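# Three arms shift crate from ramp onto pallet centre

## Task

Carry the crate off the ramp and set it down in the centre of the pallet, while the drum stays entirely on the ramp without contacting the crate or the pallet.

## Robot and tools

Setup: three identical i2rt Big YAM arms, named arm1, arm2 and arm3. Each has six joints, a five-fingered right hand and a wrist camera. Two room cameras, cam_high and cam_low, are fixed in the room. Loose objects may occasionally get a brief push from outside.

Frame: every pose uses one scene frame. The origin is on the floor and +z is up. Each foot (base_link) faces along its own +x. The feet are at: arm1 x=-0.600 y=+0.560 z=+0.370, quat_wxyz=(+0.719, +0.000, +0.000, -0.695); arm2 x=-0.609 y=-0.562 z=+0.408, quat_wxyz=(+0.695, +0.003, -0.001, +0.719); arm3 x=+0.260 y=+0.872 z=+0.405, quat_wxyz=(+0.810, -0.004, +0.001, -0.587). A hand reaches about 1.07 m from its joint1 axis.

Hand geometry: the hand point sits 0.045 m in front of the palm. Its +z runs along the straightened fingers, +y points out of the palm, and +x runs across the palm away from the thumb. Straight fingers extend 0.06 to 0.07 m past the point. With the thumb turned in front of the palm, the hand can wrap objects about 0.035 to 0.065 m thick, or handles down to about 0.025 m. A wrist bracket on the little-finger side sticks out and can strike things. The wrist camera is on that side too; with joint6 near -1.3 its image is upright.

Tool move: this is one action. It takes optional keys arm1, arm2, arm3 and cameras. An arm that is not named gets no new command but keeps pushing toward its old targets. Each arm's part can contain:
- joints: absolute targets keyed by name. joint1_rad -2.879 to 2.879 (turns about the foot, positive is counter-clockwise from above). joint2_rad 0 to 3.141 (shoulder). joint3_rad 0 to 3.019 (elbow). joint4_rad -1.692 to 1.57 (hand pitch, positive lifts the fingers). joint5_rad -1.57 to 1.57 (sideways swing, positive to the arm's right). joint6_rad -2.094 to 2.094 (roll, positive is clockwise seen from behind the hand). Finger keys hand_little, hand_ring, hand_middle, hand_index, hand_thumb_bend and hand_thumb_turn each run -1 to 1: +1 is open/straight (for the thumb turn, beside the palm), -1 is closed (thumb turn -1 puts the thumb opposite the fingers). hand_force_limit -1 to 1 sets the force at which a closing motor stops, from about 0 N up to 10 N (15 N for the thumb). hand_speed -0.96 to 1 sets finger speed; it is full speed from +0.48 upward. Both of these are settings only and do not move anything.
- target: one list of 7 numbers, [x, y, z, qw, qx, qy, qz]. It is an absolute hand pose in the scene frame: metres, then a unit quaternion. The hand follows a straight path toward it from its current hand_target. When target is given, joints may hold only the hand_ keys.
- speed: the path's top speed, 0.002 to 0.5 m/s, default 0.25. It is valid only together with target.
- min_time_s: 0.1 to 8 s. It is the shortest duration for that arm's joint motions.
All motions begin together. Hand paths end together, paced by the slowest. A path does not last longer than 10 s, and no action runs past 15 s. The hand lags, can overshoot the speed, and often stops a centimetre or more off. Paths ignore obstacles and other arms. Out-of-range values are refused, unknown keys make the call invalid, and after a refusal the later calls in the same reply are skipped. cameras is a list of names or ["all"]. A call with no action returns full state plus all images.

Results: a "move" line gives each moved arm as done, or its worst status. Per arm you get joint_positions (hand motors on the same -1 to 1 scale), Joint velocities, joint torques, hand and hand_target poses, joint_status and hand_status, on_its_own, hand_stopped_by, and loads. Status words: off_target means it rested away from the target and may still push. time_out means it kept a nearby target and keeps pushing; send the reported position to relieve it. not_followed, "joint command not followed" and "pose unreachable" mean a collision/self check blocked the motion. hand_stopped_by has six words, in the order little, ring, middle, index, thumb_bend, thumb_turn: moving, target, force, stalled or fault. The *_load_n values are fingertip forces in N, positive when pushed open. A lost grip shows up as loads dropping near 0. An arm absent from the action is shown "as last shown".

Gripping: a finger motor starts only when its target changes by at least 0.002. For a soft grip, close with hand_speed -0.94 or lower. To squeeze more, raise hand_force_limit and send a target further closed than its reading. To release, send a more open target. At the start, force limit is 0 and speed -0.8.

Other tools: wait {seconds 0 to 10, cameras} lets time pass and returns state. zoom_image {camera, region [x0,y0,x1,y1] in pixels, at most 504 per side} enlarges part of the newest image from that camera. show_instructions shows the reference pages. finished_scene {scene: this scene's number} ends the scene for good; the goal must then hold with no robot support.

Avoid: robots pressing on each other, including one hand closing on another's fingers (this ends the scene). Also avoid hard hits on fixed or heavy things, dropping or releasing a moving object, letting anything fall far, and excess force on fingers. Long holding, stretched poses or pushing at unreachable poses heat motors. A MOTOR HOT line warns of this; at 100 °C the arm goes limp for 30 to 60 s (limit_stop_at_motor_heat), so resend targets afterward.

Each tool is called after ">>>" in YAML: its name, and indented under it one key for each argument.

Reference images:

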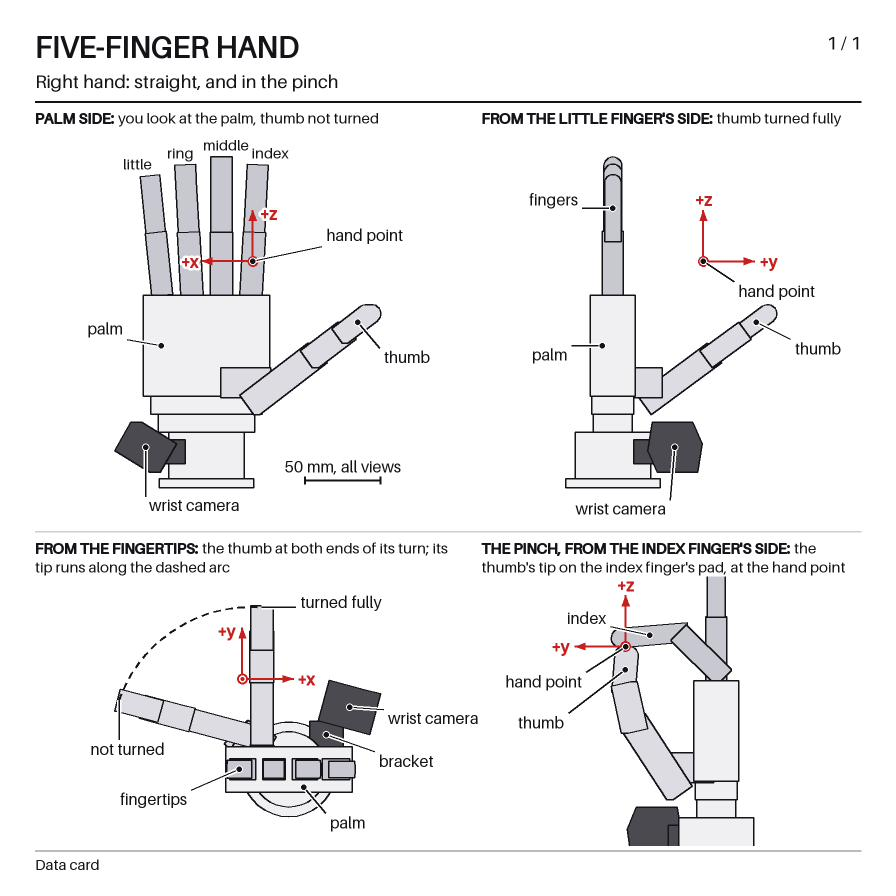

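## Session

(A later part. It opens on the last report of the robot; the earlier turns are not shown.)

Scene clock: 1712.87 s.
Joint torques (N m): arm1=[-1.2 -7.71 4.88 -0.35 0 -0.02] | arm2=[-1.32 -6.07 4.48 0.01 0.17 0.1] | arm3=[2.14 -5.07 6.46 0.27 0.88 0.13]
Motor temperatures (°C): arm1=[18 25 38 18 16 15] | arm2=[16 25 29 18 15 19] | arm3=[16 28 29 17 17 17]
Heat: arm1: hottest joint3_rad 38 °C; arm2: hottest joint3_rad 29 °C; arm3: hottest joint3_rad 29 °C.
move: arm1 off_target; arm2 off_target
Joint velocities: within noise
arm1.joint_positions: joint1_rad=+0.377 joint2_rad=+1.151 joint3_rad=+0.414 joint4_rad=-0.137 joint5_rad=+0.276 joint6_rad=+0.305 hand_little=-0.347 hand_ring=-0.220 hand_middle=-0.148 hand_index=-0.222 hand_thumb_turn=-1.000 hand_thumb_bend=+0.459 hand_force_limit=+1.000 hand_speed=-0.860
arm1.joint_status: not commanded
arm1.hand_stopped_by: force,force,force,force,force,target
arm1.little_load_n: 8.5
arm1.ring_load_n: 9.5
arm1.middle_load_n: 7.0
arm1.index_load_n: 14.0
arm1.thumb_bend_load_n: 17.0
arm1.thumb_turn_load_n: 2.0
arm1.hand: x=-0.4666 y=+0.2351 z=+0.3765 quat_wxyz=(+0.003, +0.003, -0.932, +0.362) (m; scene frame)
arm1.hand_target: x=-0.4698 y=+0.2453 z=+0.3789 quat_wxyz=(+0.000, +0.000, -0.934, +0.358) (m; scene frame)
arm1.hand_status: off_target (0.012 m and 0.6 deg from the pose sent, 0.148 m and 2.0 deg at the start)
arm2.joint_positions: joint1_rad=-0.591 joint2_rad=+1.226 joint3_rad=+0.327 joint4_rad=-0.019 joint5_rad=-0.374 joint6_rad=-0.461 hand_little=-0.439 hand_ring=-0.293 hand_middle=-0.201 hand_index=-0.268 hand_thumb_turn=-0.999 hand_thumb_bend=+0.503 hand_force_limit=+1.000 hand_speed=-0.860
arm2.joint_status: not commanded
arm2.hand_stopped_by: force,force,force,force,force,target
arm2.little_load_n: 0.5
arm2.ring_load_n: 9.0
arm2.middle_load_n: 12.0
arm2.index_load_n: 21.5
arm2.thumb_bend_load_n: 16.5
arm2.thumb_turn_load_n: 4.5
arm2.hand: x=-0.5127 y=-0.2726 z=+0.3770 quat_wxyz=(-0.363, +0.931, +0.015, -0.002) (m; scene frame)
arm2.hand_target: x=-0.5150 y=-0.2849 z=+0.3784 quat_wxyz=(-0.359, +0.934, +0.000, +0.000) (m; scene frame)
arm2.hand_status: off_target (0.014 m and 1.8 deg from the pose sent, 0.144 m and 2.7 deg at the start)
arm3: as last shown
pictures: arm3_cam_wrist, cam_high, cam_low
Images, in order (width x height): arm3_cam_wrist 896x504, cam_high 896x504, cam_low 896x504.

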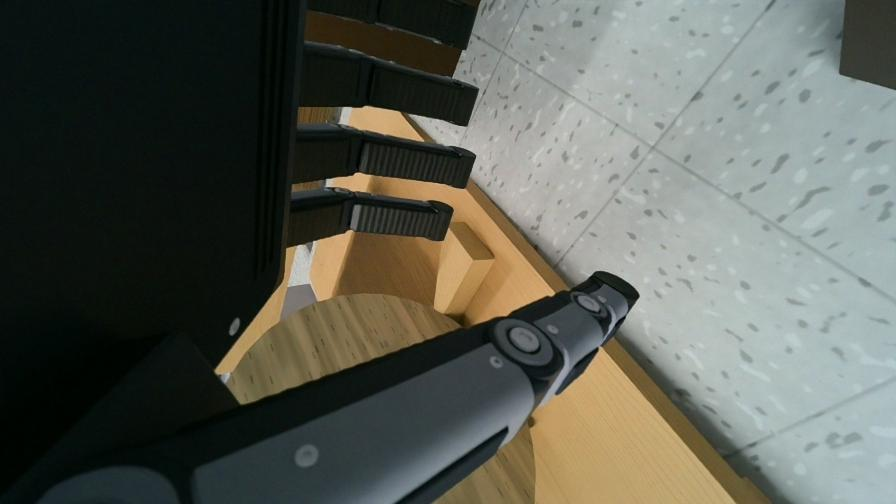

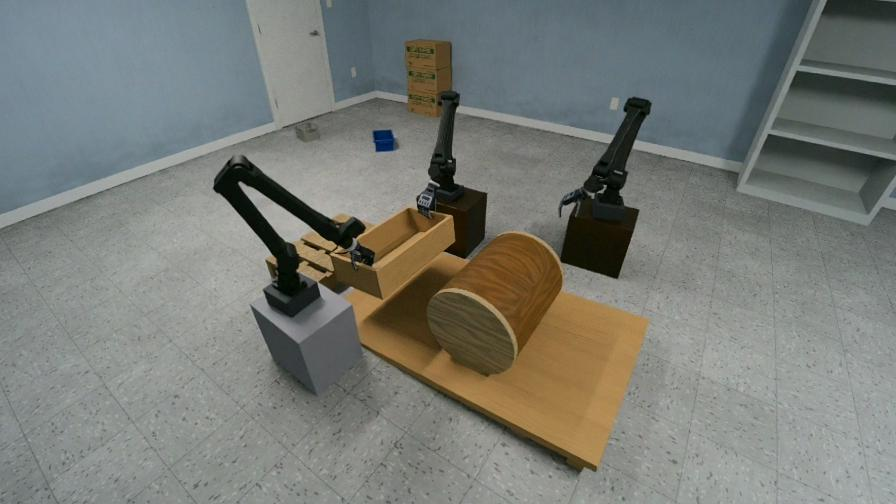

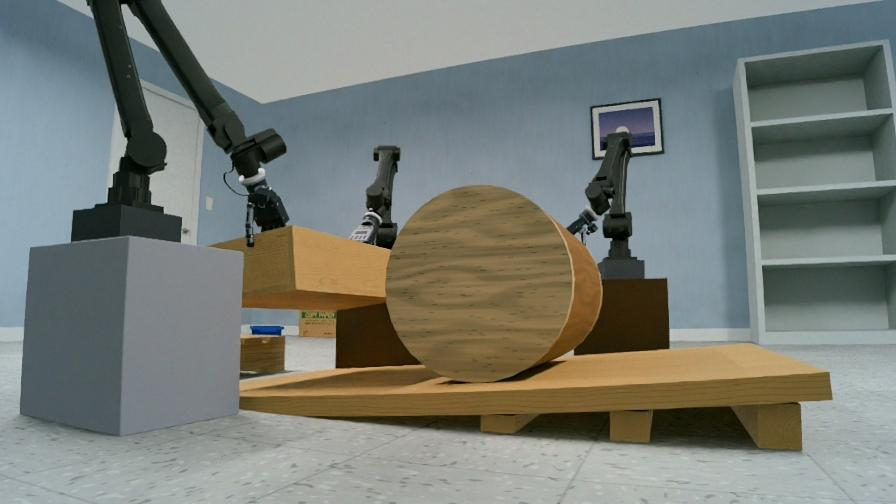

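>>> move:
  arm1: {"target": [-0.62,0.248,0.375,0,0,0.9336,-0.3584], "speed": 0.09}
  arm2: {"target": [-0.663,-0.288,0.375,-0.3584,0.9336,0,0], "speed": 0.09}

>>> move:
  arm1: {"target": [-0.77,0.248,0.375,0,0,0.9336,-0.3584], "speed": 0.09}
  arm2: {"target": [-0.81,-0.288,0.375,-0.3584,0.9336,0,0], "speed": 0.09}
  cameras: ["cam_high","cam_low"]

Scene clock: 1722.83 s.
Joint torques (N m): arm1=[-2.2 -5.13 5.61 -0.47 0.12 -0.24] | arm2=[0.26 -3.6 4.52 0.12 0.12 0.3] | arm3=[2.2 -5.07 6.48 0.23 0.88 0.13]
Motor temperatures (°C): arm1=[18 25 38 18 16 15] | arm2=[16 23 28 18 15 19] | arm3=[16 28 29 17 17 17]
Heat: arm1: hottest joint3_rad 38 °C; arm2: hottest joint3_rad 28 °C; arm3: hottest joint3_rad 29 °C.
move: arm1 off_target; arm2 off_target
Joint velocities: within noise
arm1.joint_positions: joint1_rad=-0.231 joint2_rad=+1.077 joint3_rad=+0.353 joint4_rad=-0.101 joint5_rad=-0.149 joint6_rad=-0.138 hand_little=-0.348 hand_ring=-0.220 hand_middle=-0.148 hand_index=-0.222 hand_thumb_turn=-1.000 hand_thumb_bend=+0.459 hand_force_limit=+1.000 hand_speed=-0.860
arm1.joint_status: not commanded
arm1.hand_stopped_by: force,force,force,force,force,target
arm1.little_load_n: 5.0
arm1.ring_load_n: 7.0
arm1.middle_load_n: 7.0
arm1.index_load_n: 19.0
arm1.thumb_bend_load_n: 15.0
arm1.thumb_turn_load_n: 3.5
arm1.hand: x=-0.6130 y=+0.2364 z=+0.3769 quat_wxyz=(-0.008, +0.000, -0.929, +0.370) (m; scene frame)
arm1.hand_target: x=-0.6195 y=+0.2474 z=+0.3743 quat_wxyz=(+0.000, +0.000, -0.934, +0.358) (m; scene frame)
arm1.hand_status: off_target (0.014 m and 1.6 deg from the pose sent, 0.154 m and 0.6 deg at the start)
arm2.joint_positions: joint1_rad=+0.084 joint2_rad=+1.091 joint3_rad=+0.224 joint4_rad=+0.048 joint5_rad=+0.087 joint6_rad=+0.060 hand_little=-0.439 hand_ring=-0.293 hand_middle=-0.201 hand_index=-0.268 hand_thumb_turn=-1.000 hand_thumb_bend=+0.503 hand_force_limit=+1.000 hand_speed=-0.860
arm2.joint_status: not commanded
arm2.hand_stopped_by: force,force,force,force,force,target
arm2.little_load_n: 3.5
arm2.ring_load_n: 11.0
arm2.middle_load_n: 9.5
arm2.index_load_n: 17.0
arm2.thumb_bend_load_n: 17.5
arm2.thumb_turn_load_n: 3.5
arm2.hand: x=-0.6607 y=-0.2697 z=+0.3788 quat_wxyz=(-0.371, +0.929, +0.011, +0.006) (m; scene frame)
arm2.hand_target: x=-0.6630 y=-0.2865 z=+0.3733 quat_wxyz=(-0.359, +0.934, +0.000, +0.000) (m; scene frame)
arm2.hand_status: off_target (0.019 m and 2.1 deg from the pose sent, 0.151 m and 1.8 deg at the start)
arm3: as last shown
arm3.thumb_turn_load_n: 0.5
pictures: none

Scene clock: 1725.33 s.
Joint torques (N m): arm1=[-4.37 -7.18 6.99 -1.72 0.46 -0.44] | arm2=[2.26 -4.37 6.28 -0.57 -0.14 0.62] | arm3=[2.2 -5.07 6.46 0.27 0.88 0.13]
Motor temperatures (°C): arm1=[18 25 38 18 16 15] | arm2=[16 23 28 18 15 19] | arm3=[16 28 29 17 17 17]
Heat: arm1: hottest joint3_rad 38 °C; arm2: hottest joint3_rad 28 °C; arm3: hottest joint3_rad 29 °C.
move: arm1 off_target; arm2 off_target
Joint velocities: within noise
arm1.joint_positions: joint1_rad=-0.710 joint2_rad=+1.315 joint3_rad=+0.518 joint4_rad=-0.145 joint5_rad=-0.476 joint6_rad=-0.531 hand_little=-0.348 hand_ring=-0.220 hand_middle=-0.148 hand_index=-0.221 hand_thumb_turn=-1.000 hand_thumb_bend=+0.459 hand_force_limit=+1.000 hand_speed=-0.860
arm1.joint_status: not commanded
arm1.hand_stopped_by: force,force,force,force,force,target
arm1.little_load_n: 0.5
arm1.ring_load_n: 3.5
arm1.middle_load_n: 7.0
arm1.index_load_n: 22.0
arm1.thumb_bend_load_n: 14.0
arm1.thumb_turn_load_n: 5.0
arm1.hand: x=-0.7525 y=+0.2335 z=+0.3702 quat_wxyz=(-0.014, +0.006, -0.927, +0.374) (m; scene frame)
arm1.hand_target: x=-0.7689 y=+0.2473 z=+0.3744 quat_wxyz=(+0.000, +0.000, -0.933, +0.359) (m; scene frame)
arm1.hand_status: off_target (0.023 m and 2.6 deg from the pose sent, 0.157 m and 1.6 deg at the start)
arm2.joint_positions: joint1_rad=+0.663 joint2_rad=+1.298 joint3_rad=+0.371 joint4_rad=-0.025 joint5_rad=+0.477 joint6_rad=+0.527 hand_little=-0.439 hand_ring=-0.293 hand_middle=-0.202 hand_index=-0.269 hand_thumb_turn=-1.000 hand_thumb_bend=+0.503 hand_force_limit=+1.000 hand_speed=-0.860
arm2.joint_status: not commanded
arm2.hand_stopped_by: force,force,force,force,force,target
arm2.little_load_n: 8.0
arm2.ring_load_n: 11.0
arm2.middle_load_n: 5.0
arm2.index_load_n: 11.0
arm2.thumb_bend_load_n: 20.5
arm2.thumb_turn_load_n: 2.0
arm2.hand: x=-0.7988 y=-0.2744 z=+0.3746 quat_wxyz=(-0.374, +0.927, +0.007, +0.013) (m; scene frame)
arm2.hand_target: x=-0.8095 y=-0.2874 z=+0.3748 quat_wxyz=(-0.359, +0.933, +0.001, +0.000) (m; scene frame)
arm2.hand_status: off_target (0.018 m and 2.5 deg from the pose sent, 0.150 m and 2.1 deg at the start)
arm3: as last shown
arm3.thumb_turn_load_n: 0.0
pictures: cam_high, cam_low
Images, in order (width x height): cam_high 896x504, cam_low 896x504.

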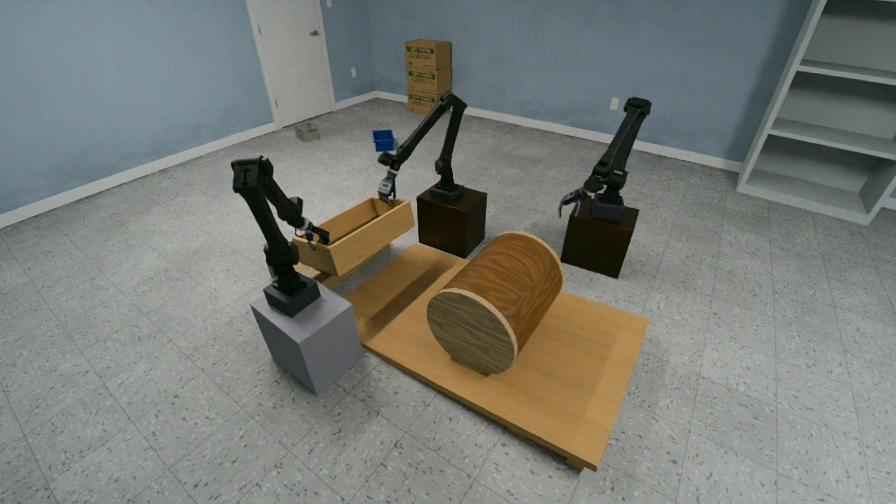

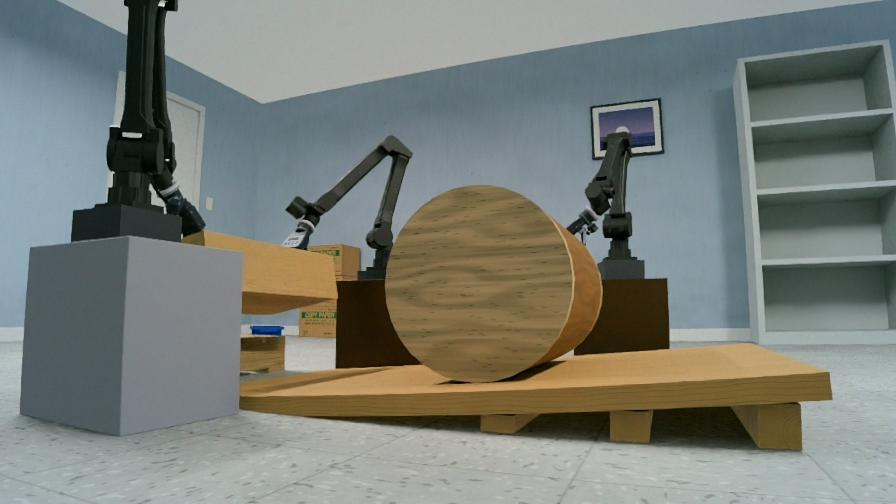

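>>> move:
  arm1: {"target": [-0.90,0.252,0.375,-0.0467,-0.0179,0.9324,-0.358], "speed": 0.08}
  arm2: {"target": [-0.937,-0.282,0.375,-0.3579,0.9324,-0.0179,-0.0467], "speed": 0.08}
  cameras: ["cam_high","arm2_cam_wrist"]

Scene clock: 1740.77 s.
Joint torques (N m): arm1=[-5.19 -11.16 8.44 -1.09 0.81 -0.48] | arm2=[3.6 -8.76 7.38 -0.12 -0.48 0.88] | arm3=[2.2 -5.07 6.48 0.25 0.88 0.13]
Motor temperatures (°C): arm1=[18 24 39 18 16 15] | arm2=[16 22 29 18 15 19] | arm3=[16 28 29 17 17 17]
Heat: arm1: hottest joint3_rad 39 °C; arm2: hottest joint3_rad 29 °C; arm3: hottest joint3_rad 29 °C.
move: arm1 off_target; arm2 off_target
Joint velocities: within noise
arm1.joint_positions: joint1_rad=-0.920 joint2_rad=+1.534 joint3_rad=+0.715 joint4_rad=-0.226 joint5_rad=-0.549 joint6_rad=-0.783 hand_little=-0.348 hand_ring=-0.221 hand_middle=-0.148 hand_index=-0.221 hand_thumb_turn=-1.000 hand_thumb_bend=+0.459 hand_force_limit=+1.000 hand_speed=-0.860
arm1.joint_status: not commanded
arm1.hand_stopped_by: force,force,force,force,force,target
arm1.little_load_n: 0.0
arm1.ring_load_n: 1.0
arm1.middle_load_n: 8.0
arm1.index_load_n: 24.5
arm1.thumb_bend_load_n: 14.5
arm1.thumb_turn_load_n: 4.5
arm1.hand: x=-0.8621 y=+0.2382 z=+0.3538 quat_wxyz=(+0.010, +0.023, -0.932, +0.362) (m; scene frame)
arm1.hand_target: x=-0.8983 y=+0.2519 z=+0.3743 quat_wxyz=(+0.047, +0.017, -0.933, +0.358) (m; scene frame)
arm1.hand_status: off_target (0.046 m and 4.3 deg from the pose sent, 0.149 m and 7.4 deg at the start)
arm2.joint_positions: joint1_rad=+0.872 joint2_rad=+1.547 joint3_rad=+0.578 joint4_rad=-0.084 joint5_rad=+0.549 joint6_rad=+0.761 hand_little=-0.439 hand_ring=-0.293 hand_middle=-0.202 hand_index=-0.270 hand_thumb_turn=-1.000 hand_thumb_bend=+0.503 hand_force_limit=+1.000 hand_speed=-0.860
arm2.joint_status: not commanded
arm2.hand_stopped_by: force,force,force,force,force,target
arm2.little_load_n: 5.0
arm2.ring_load_n: 10.5
arm2.middle_load_n: 5.5
arm2.index_load_n: 8.5
arm2.thumb_bend_load_n: 22.0
arm2.thumb_turn_load_n: 2.0
arm2.hand: x=-0.9046 y=-0.2701 z=+0.3579 quat_wxyz=(-0.362, +0.932, -0.002, -0.008) (m; scene frame)
arm2.hand_target: x=-0.9356 y=-0.2821 z=+0.3746 quat_wxyz=(-0.357, +0.933, -0.016, -0.048) (m; scene frame)
arm2.hand_status: off_target (0.039 m and 4.9 deg from the pose sent, 0.139 m and 7.6 deg at the start)
arm3: as last shown
arm3.middle_load_n: 0.5
arm3.thumb_turn_load_n: -0.5
pictures: arm2_cam_wrist, cam_high
Images, in order (width x height): arm2_cam_wrist 896x504, cam_high 896x504.

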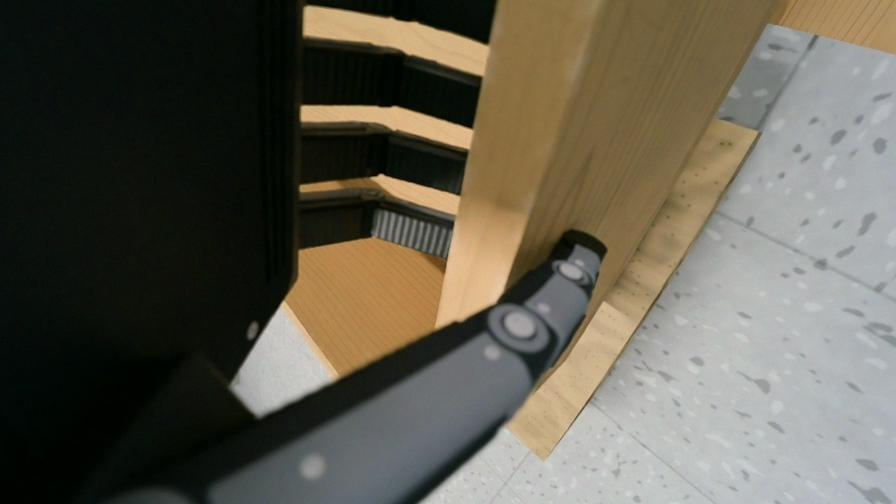

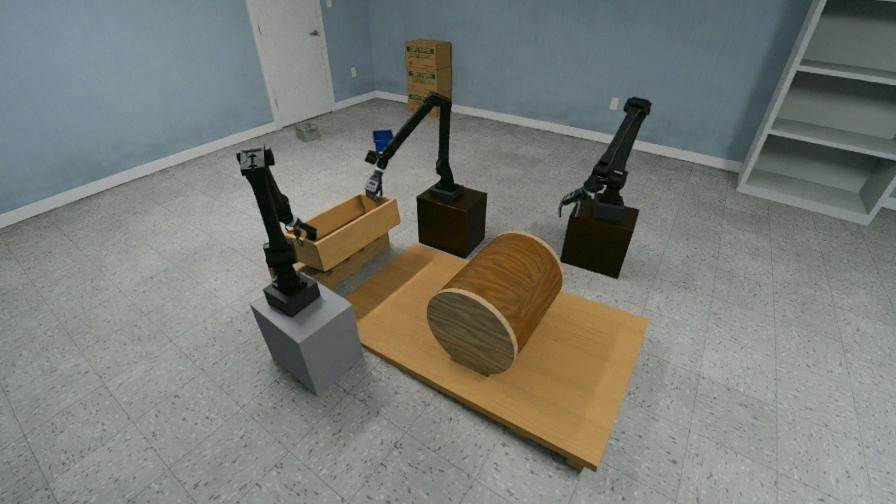

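>>> move:
  arm1: {"target": [-1.03,0.258,0.375,-0.0794,-0.0305,0.9302,-0.3571], "speed": 0.08}
  arm2: {"target": [-1.06,-0.277,0.372,-0.3571,0.9302,-0.0305,-0.0794], "speed": 0.08}

>>> move:
  arm1: {"target": [-1.13,0.264,0.36,-0.0794,-0.0305,0.9302,-0.3571], "speed": 0.08}
  arm2: {"target": [-1.16,-0.272,0.355,-0.3571,0.9302,-0.0305,-0.0794], "speed": 0.08}
  cameras: ["arm1_cam_wrist","arm2_cam_wrist","cam_high"]

Scene clock: 1754.30 s.
Joint torques (N m): arm1=[-6.07 -16.09 10.67 -0.66 0.8 -0.48] | arm2=[4.07 -13.68 9.16 0.18 -0.44 1.01] | arm3=[2.14 -5.07 6.48 0.25 0.88 0.13]
Motor temperatures (°C): arm1=[18 25 40 18 16 15] | arm2=[16 22 30 18 15 20] | arm3=[16 28 29 17 17 17]
Heat: arm1: hottest joint3_rad 40 °C; arm2: hottest joint3_rad 30 °C; arm3: hottest joint3_rad 29 °C.
move: arm1 off_target; arm2 off_target
Joint velocities: within noise
arm1.joint_positions: joint1_rad=-1.063 joint2_rad=+1.762 joint3_rad=+0.968 joint4_rad=-0.345 joint5_rad=-0.593 joint6_rad=-0.962 hand_little=-0.348 hand_ring=-0.221 hand_middle=-0.148 hand_index=-0.221 hand_thumb_turn=-1.000 hand_thumb_bend=+0.459 hand_force_limit=+1.000 hand_speed=-0.860
arm1.joint_status: not commanded
arm1.hand_stopped_by: force,force,force,force,force,target
arm1.little_load_n: 0.0
arm1.ring_load_n: 0.0
arm1.middle_load_n: 7.0
arm1.index_load_n: 23.5
arm1.thumb_bend_load_n: 16.5
arm1.thumb_turn_load_n: 5.0
arm1.hand: x=-0.9688 y=+0.2423 z=+0.3326 quat_wxyz=(+0.017, +0.032, -0.936, +0.351) (m; scene frame)
arm1.hand_target: x=-1.0260 y=+0.2596 z=+0.3752 quat_wxyz=(+0.081, +0.030, -0.931, +0.355) (m; scene frame)
arm1.hand_status: off_target (0.076 m and 7.3 deg from the pose sent, 0.170 m and 8.1 deg at the start)
arm2.joint_positions: joint1_rad=+1.000 joint2_rad=+1.776 joint3_rad=+0.825 joint4_rad=-0.173 joint5_rad=+0.582 joint6_rad=+0.908 hand_little=-0.439 hand_ring=-0.293 hand_middle=-0.202 hand_index=-0.270 hand_thumb_turn=-1.000 hand_thumb_bend=+0.504 hand_force_limit=+1.000 hand_speed=-0.860
arm2.joint_status: not commanded
arm2.hand_stopped_by: force,force,force,force,force,target
arm2.little_load_n: 3.0
arm2.ring_load_n: 10.5
arm2.middle_load_n: 5.5
arm2.index_load_n: 6.5
arm2.thumb_bend_load_n: 23.0
arm2.thumb_turn_load_n: 1.5
arm2.hand: x=-1.0071 y=-0.2653 z=+0.3357 quat_wxyz=(-0.353, +0.935, -0.005, -0.019) (m; scene frame)
arm2.hand_target: x=-1.0572 y=-0.2782 z=+0.3727 quat_wxyz=(-0.355, +0.931, -0.028, -0.082) (m; scene frame)
arm2.hand_status: off_target (0.065 m and 7.6 deg from the pose sent, 0.156 m and 8.8 deg at the start)
arm3: as last shown
arm3.middle_load_n: 0.0
arm3.thumb_turn_load_n: 0.0
pictures: none

Scene clock: 1756.43 s.
Joint torques (N m): arm1=[-6.18 -19.37 11.96 -0.58 0.47 -0.41] | arm2=[4.19 -17.32 10.92 0.18 -0.2 0.94] | arm3=[2.14 -5.07 6.48 0.25 0.88 0.13]
Motor temperatures (°C): arm1=[18 25 41 18 16 15] | arm2=[16 22 31 18 15 20] | arm3=[16 27 29 17 17 17]
Heat: arm1: hottest joint3_rad 41 °C; arm2: hottest joint3_rad 31 °C; arm3: hottest joint3_rad 29 °C.
move: arm1 off_target; arm2 off_target
Joint velocities: within noise
arm1.joint_positions: joint1_rad=-1.152 joint2_rad=+1.986 joint3_rad=+1.231 joint4_rad=-0.473 joint5_rad=-0.627 joint6_rad=-1.066 hand_little=-0.348 hand_ring=-0.221 hand_middle=-0.148 hand_index=-0.221 hand_thumb_turn=-1.000 hand_thumb_bend=+0.459 hand_force_limit=+1.000 hand_speed=-0.860
arm1.joint_status: not commanded
arm1.hand_stopped_by: force,force,force,force,force,target
arm1.little_load_n: 0.0
arm1.ring_load_n: 0.0
arm1.middle_load_n: 7.0
arm1.index_load_n: 23.0
arm1.thumb_bend_load_n: 17.5
arm1.thumb_turn_load_n: 5.5
arm1.hand: x=-1.0554 y=+0.2459 z=+0.3001 quat_wxyz=(+0.004, +0.029, -0.939, +0.344) (m; scene frame)
arm1.hand_target: x=-1.1238 y=+0.2670 z=+0.3611 quat_wxyz=(+0.081, +0.030, -0.931, +0.354) (m; scene frame)
arm1.hand_status: off_target (0.097 m and 8.9 deg from the pose sent, 0.165 m and 7.3 deg at the start; pose on its path clipped on 13 of 64 steps)
arm2.joint_positions: joint1_rad=+1.079 joint2_rad=+1.995 joint3_rad=+1.088 joint4_rad=-0.298 joint5_rad=+0.611 joint6_rad=+0.998 hand_little=-0.439 hand_ring=-0.293 hand_middle=-0.202 hand_index=-0.271 hand_thumb_turn=-1.000 hand_thumb_bend=+0.504 hand_force_limit=+1.000 hand_speed=-0.860
arm2.joint_status: not commanded
arm2.hand_stopped_by: force,force,force,force,force,target
arm2.little_load_n: 2.0
arm2.ring_load_n: 10.0
arm2.middle_load_n: 5.5
arm2.index_load_n: 5.0
arm2.thumb_bend_load_n: 23.5
arm2.thumb_turn_load_n: 1.5
arm2.hand: x=-1.0916 y=-0.2607 z=+0.3017 quat_wxyz=(-0.345, +0.939, -0.001, -0.007) (m; scene frame)
arm2.hand_target: x=-1.1552 y=-0.2747 z=+0.3569 quat_wxyz=(-0.354, +0.931, -0.028, -0.082) (m; scene frame)
arm2.hand_status: off_target (0.087 m and 9.1 deg from the pose sent, 0.154 m and 7.6 deg at the start)
arm3.joint_positions: joint1_rad=-0.466 joint2_rad=+1.222 joint3_rad=+0.459 joint4_rad=-0.425 joint5_rad=+0.821 joint6_rad=+1.044 hand_little=+0.300 hand_ring=+0.250 hand_middle=+0.200 hand_index=+0.150 hand_thumb_turn=-1.000 hand_thumb_bend=+0.850 hand_force_limit=-0.100 hand_speed=-0.800
arm3.joint_status: not commanded
arm3.hand_stopped_by: target,target,target,target,target,target
arm3.little_load_n: 0.0
arm3.ring_load_n: 0.0
arm3.middle_load_n: 0.0
arm3.index_load_n: -0.5
arm3.thumb_bend_load_n: 0.0
arm3.thumb_turn_load_n: 0.0
arm3.hand: x=+0.1158 y=+0.5657 z=+0.4153 quat_wxyz=(+0.279, -0.568, -0.700, +0.331) (m; scene frame)
arm3.hand_target: x=+0.1199 y=+0.5600 z=+0.4200 quat_wxyz=(+0.274, -0.567, -0.700, +0.337) (m; scene frame)
arm3.hand_status: not commanded
pictures: arm1_cam_wrist, arm2_cam_wrist, cam_high
Images, in order (width x height): arm1_cam_wrist 896x504, arm2_cam_wrist 896x504, cam_high 896x504.

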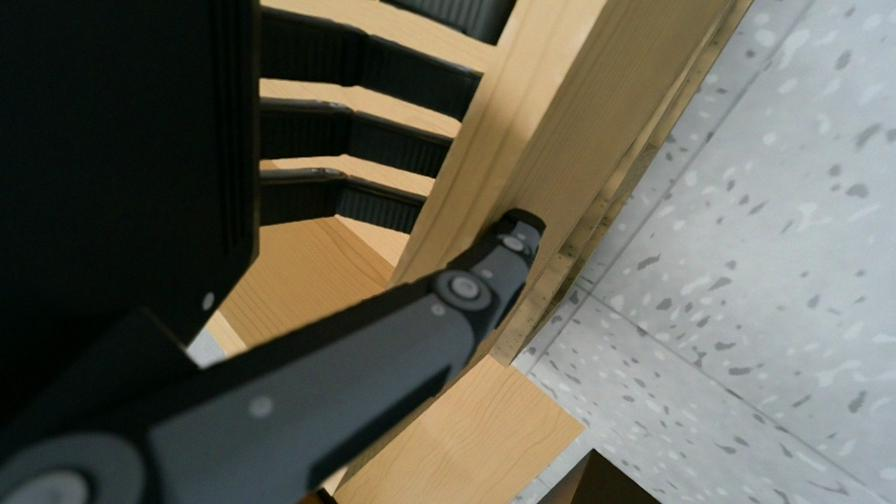

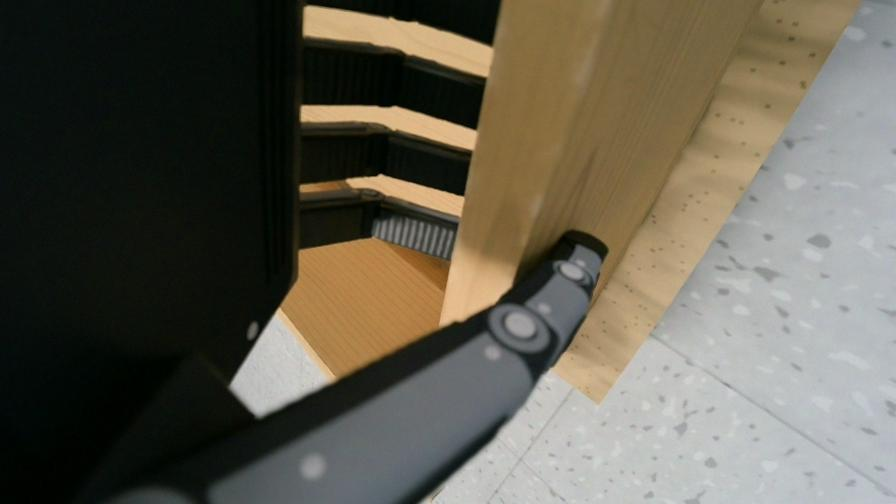

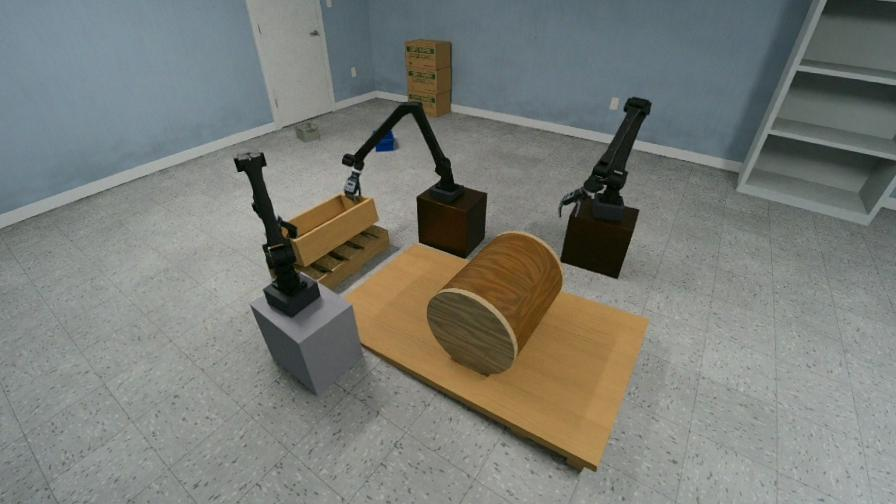

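>>> zoom_image:
  camera: "cam_high"
  region: [250, 180, 410, 300]

Scaled by 3.150 from the camera's 896x504 image, which has a finer 1280x720 frame.

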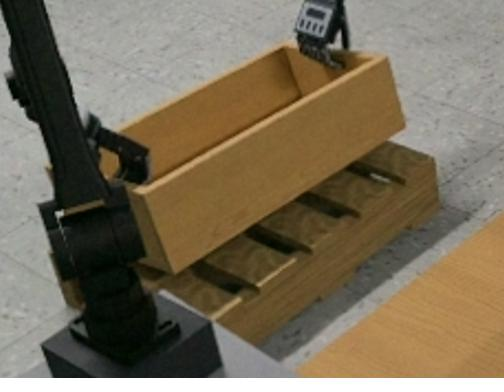

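>>> move:
  arm1: {"target": [-1.155,0.255,0.345,-0.0794,-0.0305,0.9302,-0.3571], "speed": 0.07}
  arm2: {"target": [-1.185,-0.282,0.34,-0.3571,0.9302,-0.0305,-0.0794], "speed": 0.07}
  cameras: ["arm1_cam_wrist","arm2_cam_wrist","cam_high"]

>>> zoom_image:
  camera: "cam_high"
  region: [250, 180, 410, 300]

Scene clock: 1836.13 s.
Joint torques (N m): arm1=[-6.12 -18.49 12.1 -0.14 0.48 -0.42] | arm2=[3.96 -16.91 11.43 0.31 0.02 0.76] | arm3=[2.14 -5.07 6.48 0.25 0.88 0.13]
Motor temperatures (°C): arm1=[18 34 55 18 16 15] | arm2=[17 32 41 18 15 21] | arm3=[16 27 29 17 17 17]
Heat: arm1: hottest joint3_rad 55 °C; arm2: hottest joint3_rad 41 °C; arm3: hottest joint3_rad 29 °C.
move: arm1 off_target; arm2 off_target
Joint velocities: within noise
arm1.joint_positions: joint1_rad=-1.156 joint2_rad=+2.047 joint3_rad=+1.313 joint4_rad=-0.490 joint5_rad=-0.628 joint6_rad=-1.066 hand_little=-0.348 hand_ring=-0.221 hand_middle=-0.148 hand_index=-0.221 hand_thumb_turn=-1.000 hand_thumb_bend=+0.459 hand_force_limit=+1.000 hand_speed=-0.860
arm1.joint_status: not commanded
arm1.hand_stopped_by: force,force,force,force,force,target
arm1.little_load_n: 0.0
arm1.ring_load_n: 0.0
arm1.middle_load_n: 6.0
arm1.index_load_n: 24.5
arm1.thumb_bend_load_n: 16.0
arm1.thumb_turn_load_n: 6.5
arm1.hand: x=-1.0799 y=+0.2364 z=+0.2932 quat_wxyz=(+0.006, +0.028, -0.938, +0.345) (m; scene frame)
arm1.hand_target: x=-1.1490 y=+0.2586 z=+0.3471 quat_wxyz=(+0.081, +0.030, -0.931, +0.354) (m; scene frame)
arm1.hand_status: off_target (0.093 m and 8.5 deg from the pose sent, 0.110 m and 8.9 deg at the start; pose on its path clipped on 11 of 37 steps)
arm2.joint_positions: joint1_rad=+1.117 joint2_rad=+2.048 joint3_rad=+1.149 joint4_rad=-0.323 joint5_rad=+0.622 joint6_rad=+1.054 hand_little=-0.439 hand_ring=-0.293 hand_middle=-0.202 hand_index=-0.271 hand_thumb_turn=-1.000 hand_thumb_bend=+0.504 hand_force_limit=+1.000 hand_speed=-0.860
arm2.joint_status: not commanded
arm2.hand_stopped_by: force,force,force,force,force,target
arm2.little_load_n: 6.0
arm2.ring_load_n: 11.0
arm2.middle_load_n: 5.5
arm2.index_load_n: 2.5
arm2.thumb_bend_load_n: 24.0
arm2.thumb_turn_load_n: 1.0
arm2.hand: x=-1.1182 y=-0.2702 z=+0.2918 quat_wxyz=(-0.346, +0.938, -0.008, -0.013) (m; scene frame)
arm2.hand_target: x=-1.1802 y=-0.2849 z=+0.3421 quat_wxyz=(-0.354, +0.931, -0.029, -0.081) (m; scene frame)
arm2.hand_status: off_target (0.083 m and 8.2 deg from the pose sent, 0.103 m and 9.1 deg at the start)
arm3: as last shown
arm3.index_load_n: 0.0
pictures: arm1_cam_wrist, arm2_cam_wrist, cam_high
Images, in order (width x height): arm1_cam_wrist 896x504, arm2_cam_wrist 896x504, cam_high 896x504.

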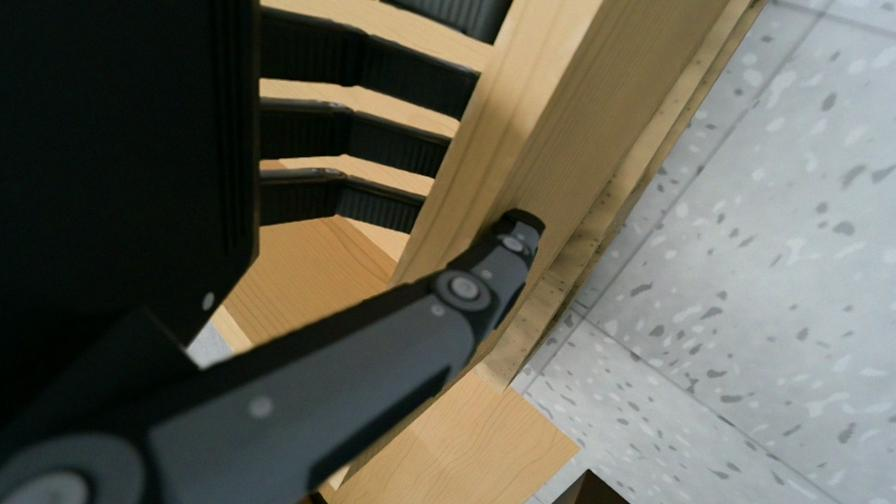

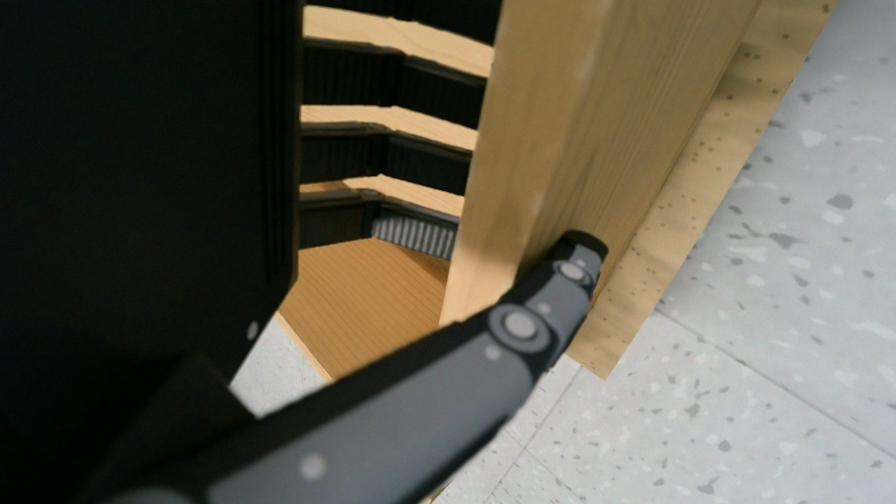

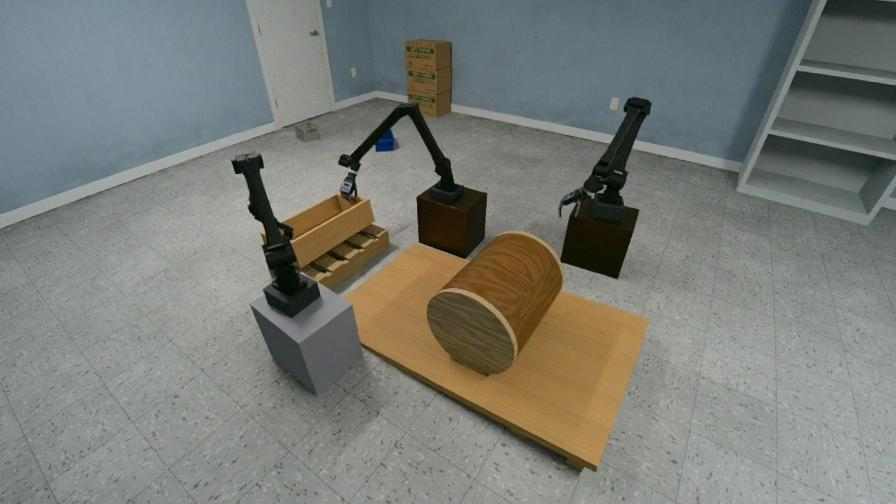

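Scaled by 3.150 from the camera's 896x504 image, which has a finer 1280x720 frame.

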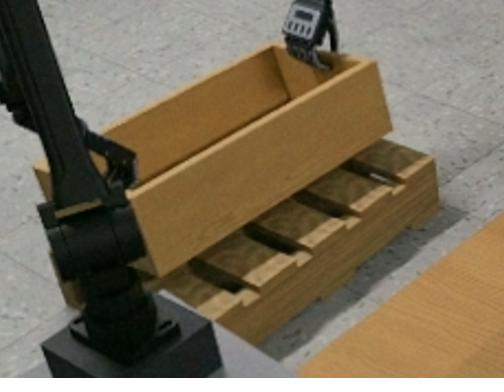

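>>> move:
  arm1: {"target": [-1.145,0.252,0.315,-0.0794,-0.0305,0.9302,-0.3571], "speed": 0.06}
  arm2: {"target": [-1.175,-0.286,0.312,-0.3571,0.9302,-0.0305,-0.0794], "speed": 0.06}
  cameras: ["arm1_cam_wrist","arm2_cam_wrist","cam_high"]

>>> zoom_image:
  camera: "cam_high"
  region: [250, 180, 410, 300]

Scene clock: 1844.87 s.
Joint torques (N m): arm1=[-5.25 -17.55 9.25 1.17 0.54 -0.41] | arm2=[3.31 -16.15 8.61 1.03 0.2 0.46] | arm3=[2.2 -5.07 6.49 0.27 0.88 0.13]
Motor temperatures (°C): arm1=[18 34 54 18 16 15] | arm2=[17 31 42 18 15 21] | arm3=[16 27 29 17 17 17]
Heat: arm1: hottest joint3_rad 54 °C; arm2: hottest joint3_rad 42 °C; arm3: hottest joint3_rad 29 °C.
move: arm1 off_target; arm2 off_target
Joint velocities: within noise
arm1.joint_positions: joint1_rad=-1.156 joint2_rad=+2.066 joint3_rad=+1.313 joint4_rad=-0.454 joint5_rad=-0.626 joint6_rad=-1.058 hand_little=-0.348 hand_ring=-0.221 hand_middle=-0.148 hand_index=-0.221 hand_thumb_turn=-1.000 hand_thumb_bend=+0.459 hand_force_limit=+1.000 hand_speed=-0.860
arm1.joint_status: not commanded
arm1.hand_stopped_by: force,force,force,force,force,target
arm1.little_load_n: 0.0
arm1.ring_load_n: 0.0
arm1.middle_load_n: 5.0
arm1.index_load_n: 25.5
arm1.thumb_bend_load_n: 15.5
arm1.thumb_turn_load_n: 8.0
arm1.hand: x=-1.0844 y=+0.2342 z=+0.2839 quat_wxyz=(+0.013, +0.026, -0.937, +0.348) (m; scene frame)
arm1.hand_target: x=-1.1414 y=+0.2543 z=+0.3171 quat_wxyz=(+0.080, +0.030, -0.931, +0.355) (m; scene frame)
arm1.hand_status: off_target (0.070 m and 7.8 deg from the pose sent, 0.070 m and 8.6 deg at the start)
arm2.joint_positions: joint1_rad=+1.125 joint2_rad=+2.077 joint3_rad=+1.149 joint4_rad=-0.273 joint5_rad=+0.621 joint6_rad=+1.084 hand_little=-0.438 hand_ring=-0.293 hand_middle=-0.202 hand_index=-0.272 hand_thumb_turn=-1.000 hand_thumb_bend=+0.504 hand_force_limit=+1.000 hand_speed=-0.860
arm2.joint_status: not commanded
arm2.hand_stopped_by: force,force,force,force,force,target
arm2.little_load_n: 11.0
arm2.ring_load_n: 13.0
arm2.middle_load_n: 5.0
arm2.index_load_n: 1.5
arm2.thumb_bend_load_n: 23.5
arm2.thumb_turn_load_n: -0.5
arm2.hand: x=-1.1275 y=-0.2717 z=+0.2810 quat_wxyz=(-0.349, +0.936, -0.021, -0.029) (m; scene frame)
arm2.hand_target: x=-1.1727 y=-0.2875 z=+0.3131 quat_wxyz=(-0.355, +0.931, -0.030, -0.080) (m; scene frame)
arm2.hand_status: off_target (0.059 m and 6.0 deg from the pose sent, 0.062 m and 8.2 deg at the start)
arm3: as last shown
pictures: arm1_cam_wrist, arm2_cam_wrist, cam_high
Images, in order (width x height): arm1_cam_wrist 896x504, arm2_cam_wrist 896x504, cam_high 896x504.

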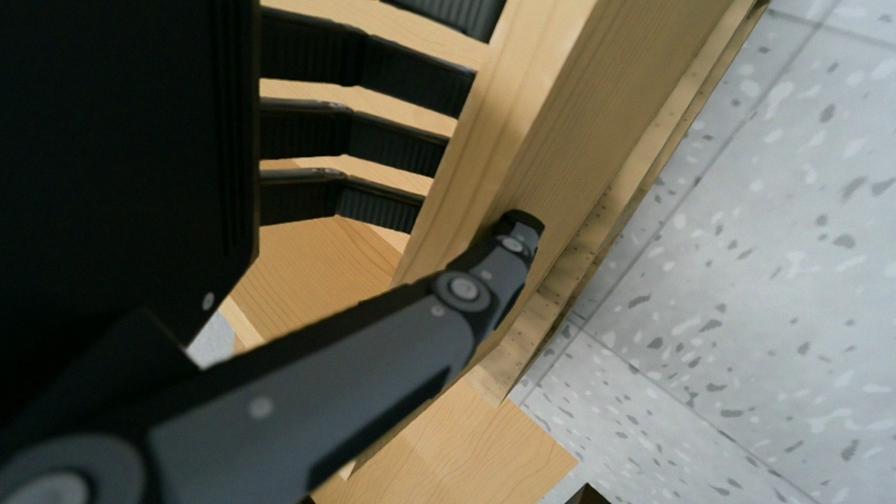

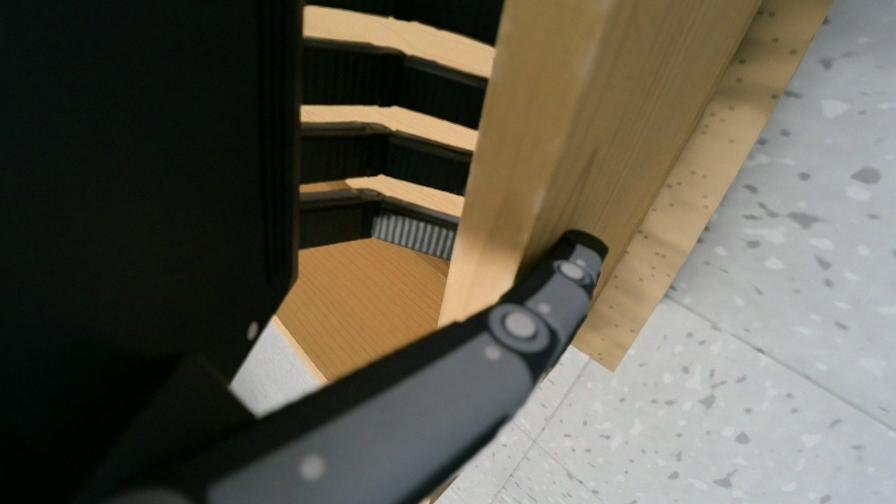

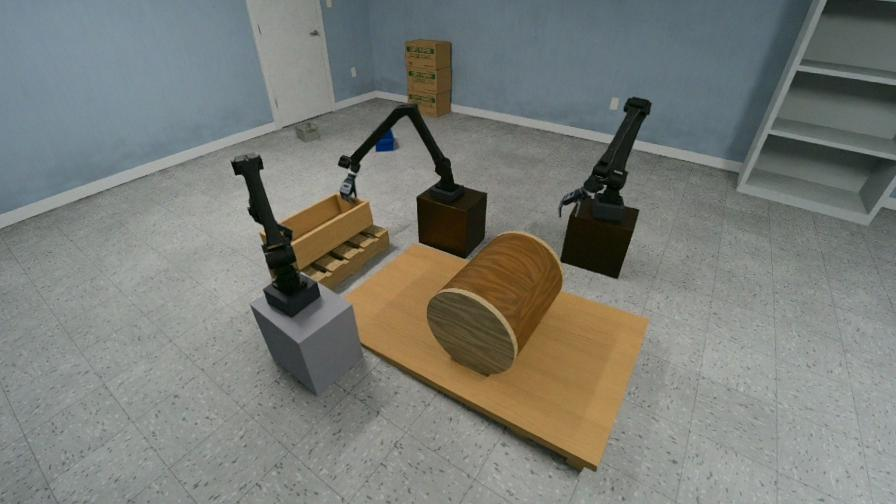

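Scaled by 3.150 from the camera's 896x504 image, which has a finer 1280x720 frame.

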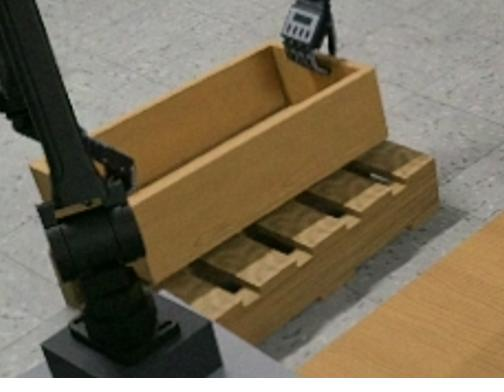

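>>> move:
  arm1: {"target": [-1.115,0.249,0.290,-0.0794,-0.0305,0.9302,-0.3571], "speed": 0.06}
  arm2: {"target": [-1.148,-0.290,0.288,-0.3571,0.9302,-0.0305,-0.0794], "speed": 0.06}
  cameras: ["arm1_cam_wrist","arm2_cam_wrist","cam_high"]

>>> zoom_image:
  camera: "cam_high"
  region: [250, 180, 410, 300]

Scene clock: 1854.90 s.
Joint torques (N m): arm1=[-3.72 -17.49 6.17 1.17 0.64 -0.32] | arm2=[2.49 -15.74 5.44 0.96 0.14 0.32] | arm3=[2.2 -5.07 6.48 0.25 0.88 0.13]
Motor temperatures (°C): arm1=[18 34 52 18 16 15] | arm2=[17 29 40 18 15 21] | arm3=[16 27 29 17 17 17]
Heat: arm1: hottest joint3_rad 52 °C; arm2: hottest joint3_rad 40 °C; arm3: hottest joint3_rad 29 °C.
move: arm1 off_target; arm2 off_target
Joint velocities: within noise
arm1.joint_positions: joint1_rad=-1.152 joint2_rad=+2.066 joint3_rad=+1.254 joint4_rad=-0.343 joint5_rad=-0.621 joint6_rad=-1.039 hand_little=-0.348 hand_ring=-0.221 hand_middle=-0.148 hand_index=-0.221 hand_thumb_turn=-1.000 hand_thumb_bend=+0.459 hand_force_limit=+1.000 hand_speed=-0.860
arm1.joint_status: not commanded
arm1.hand_stopped_by: force,force,force,force,force,target
arm1.little_load_n: 0.0
arm1.ring_load_n: 0.5
arm1.middle_load_n: 4.5
arm1.index_load_n: 24.0
arm1.thumb_bend_load_n: 14.5
arm1.thumb_turn_load_n: 8.0
arm1.hand: x=-1.0802 y=+0.2340 z=+0.2698 quat_wxyz=(+0.032, +0.027, -0.934, +0.356) (m; scene frame)
arm1.hand_target: x=-1.1138 y=+0.2497 z=+0.2904 quat_wxyz=(+0.079, +0.030, -0.931, +0.356) (m; scene frame)
arm1.hand_status: off_target (0.043 m and 5.4 deg from the pose sent, 0.035 m and 7.8 deg at the start)
arm2.joint_positions: joint1_rad=+1.124 joint2_rad=+2.088 joint3_rad=+1.101 joint4_rad=-0.168 joint5_rad=+0.620 joint6_rad=+1.083 hand_little=-0.438 hand_ring=-0.293 hand_middle=-0.202 hand_index=-0.272 hand_thumb_turn=-1.000 hand_thumb_bend=+0.504 hand_force_limit=+1.000 hand_speed=-0.860
arm2.joint_status: not commanded
arm2.hand_stopped_by: force,force,force,force,force,target
arm2.little_load_n: 13.5
arm2.ring_load_n: 13.0
arm2.middle_load_n: 5.0
arm2.index_load_n: 1.5
arm2.thumb_bend_load_n: 23.0
arm2.thumb_turn_load_n: 0.0
arm2.hand: x=-1.1240 y=-0.2725 z=+0.2700 quat_wxyz=(-0.357, +0.933, -0.028, -0.049) (m; scene frame)
arm2.hand_target: x=-1.1472 y=-0.2901 z=+0.2876 quat_wxyz=(-0.356, +0.931, -0.030, -0.079) (m; scene frame)
arm2.hand_status: off_target (0.035 m and 3.5 deg from the pose sent, 0.028 m and 6.0 deg at the start)
arm3: as last shown
pictures: arm1_cam_wrist, arm2_cam_wrist, cam_high
Images, in order (width x height): arm1_cam_wrist 896x504, arm2_cam_wrist 896x504, cam_high 896x504.

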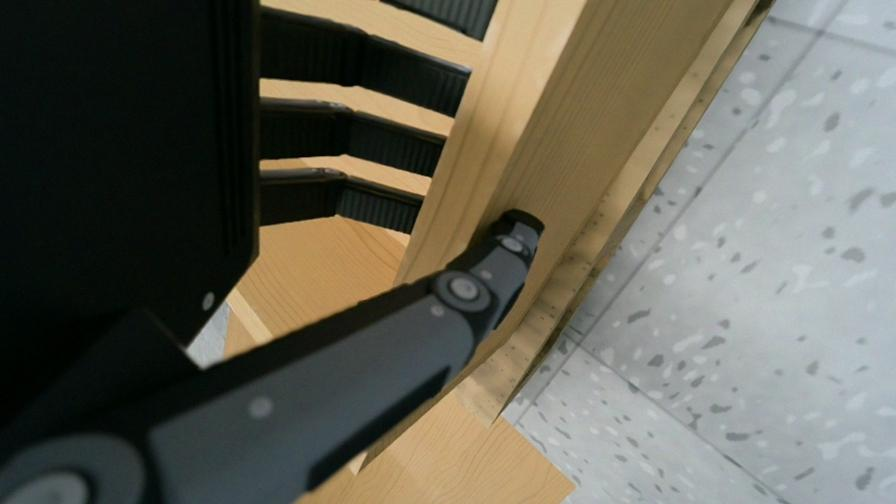

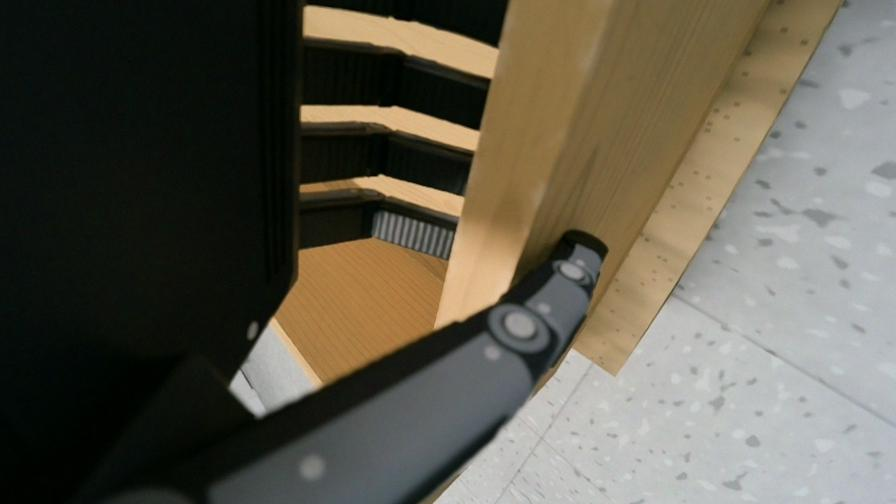

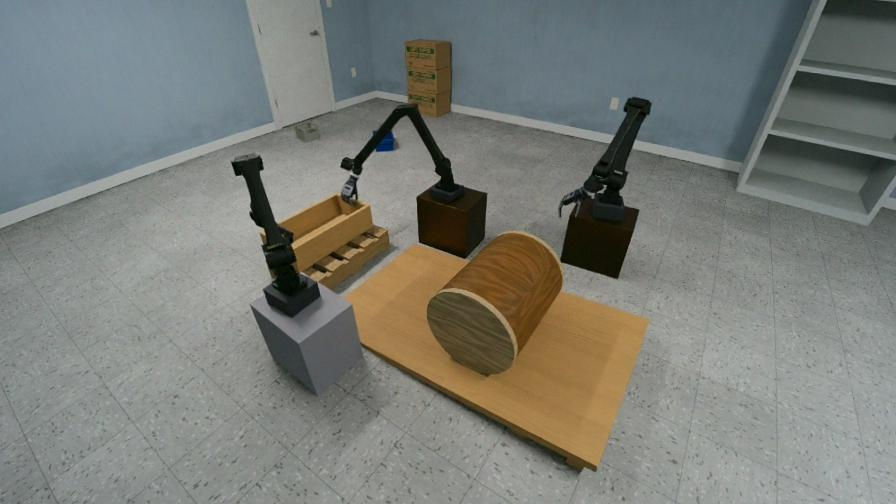

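Scaled by 3.150 from the camera's 896x504 image, which has a finer 1280x720 frame.

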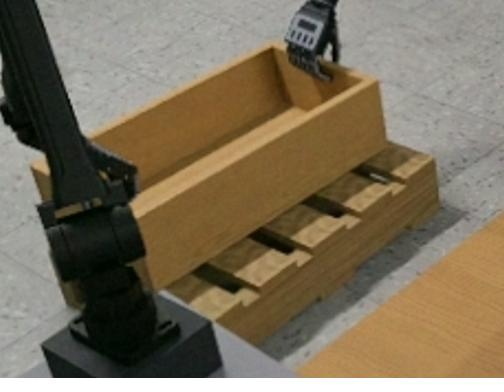

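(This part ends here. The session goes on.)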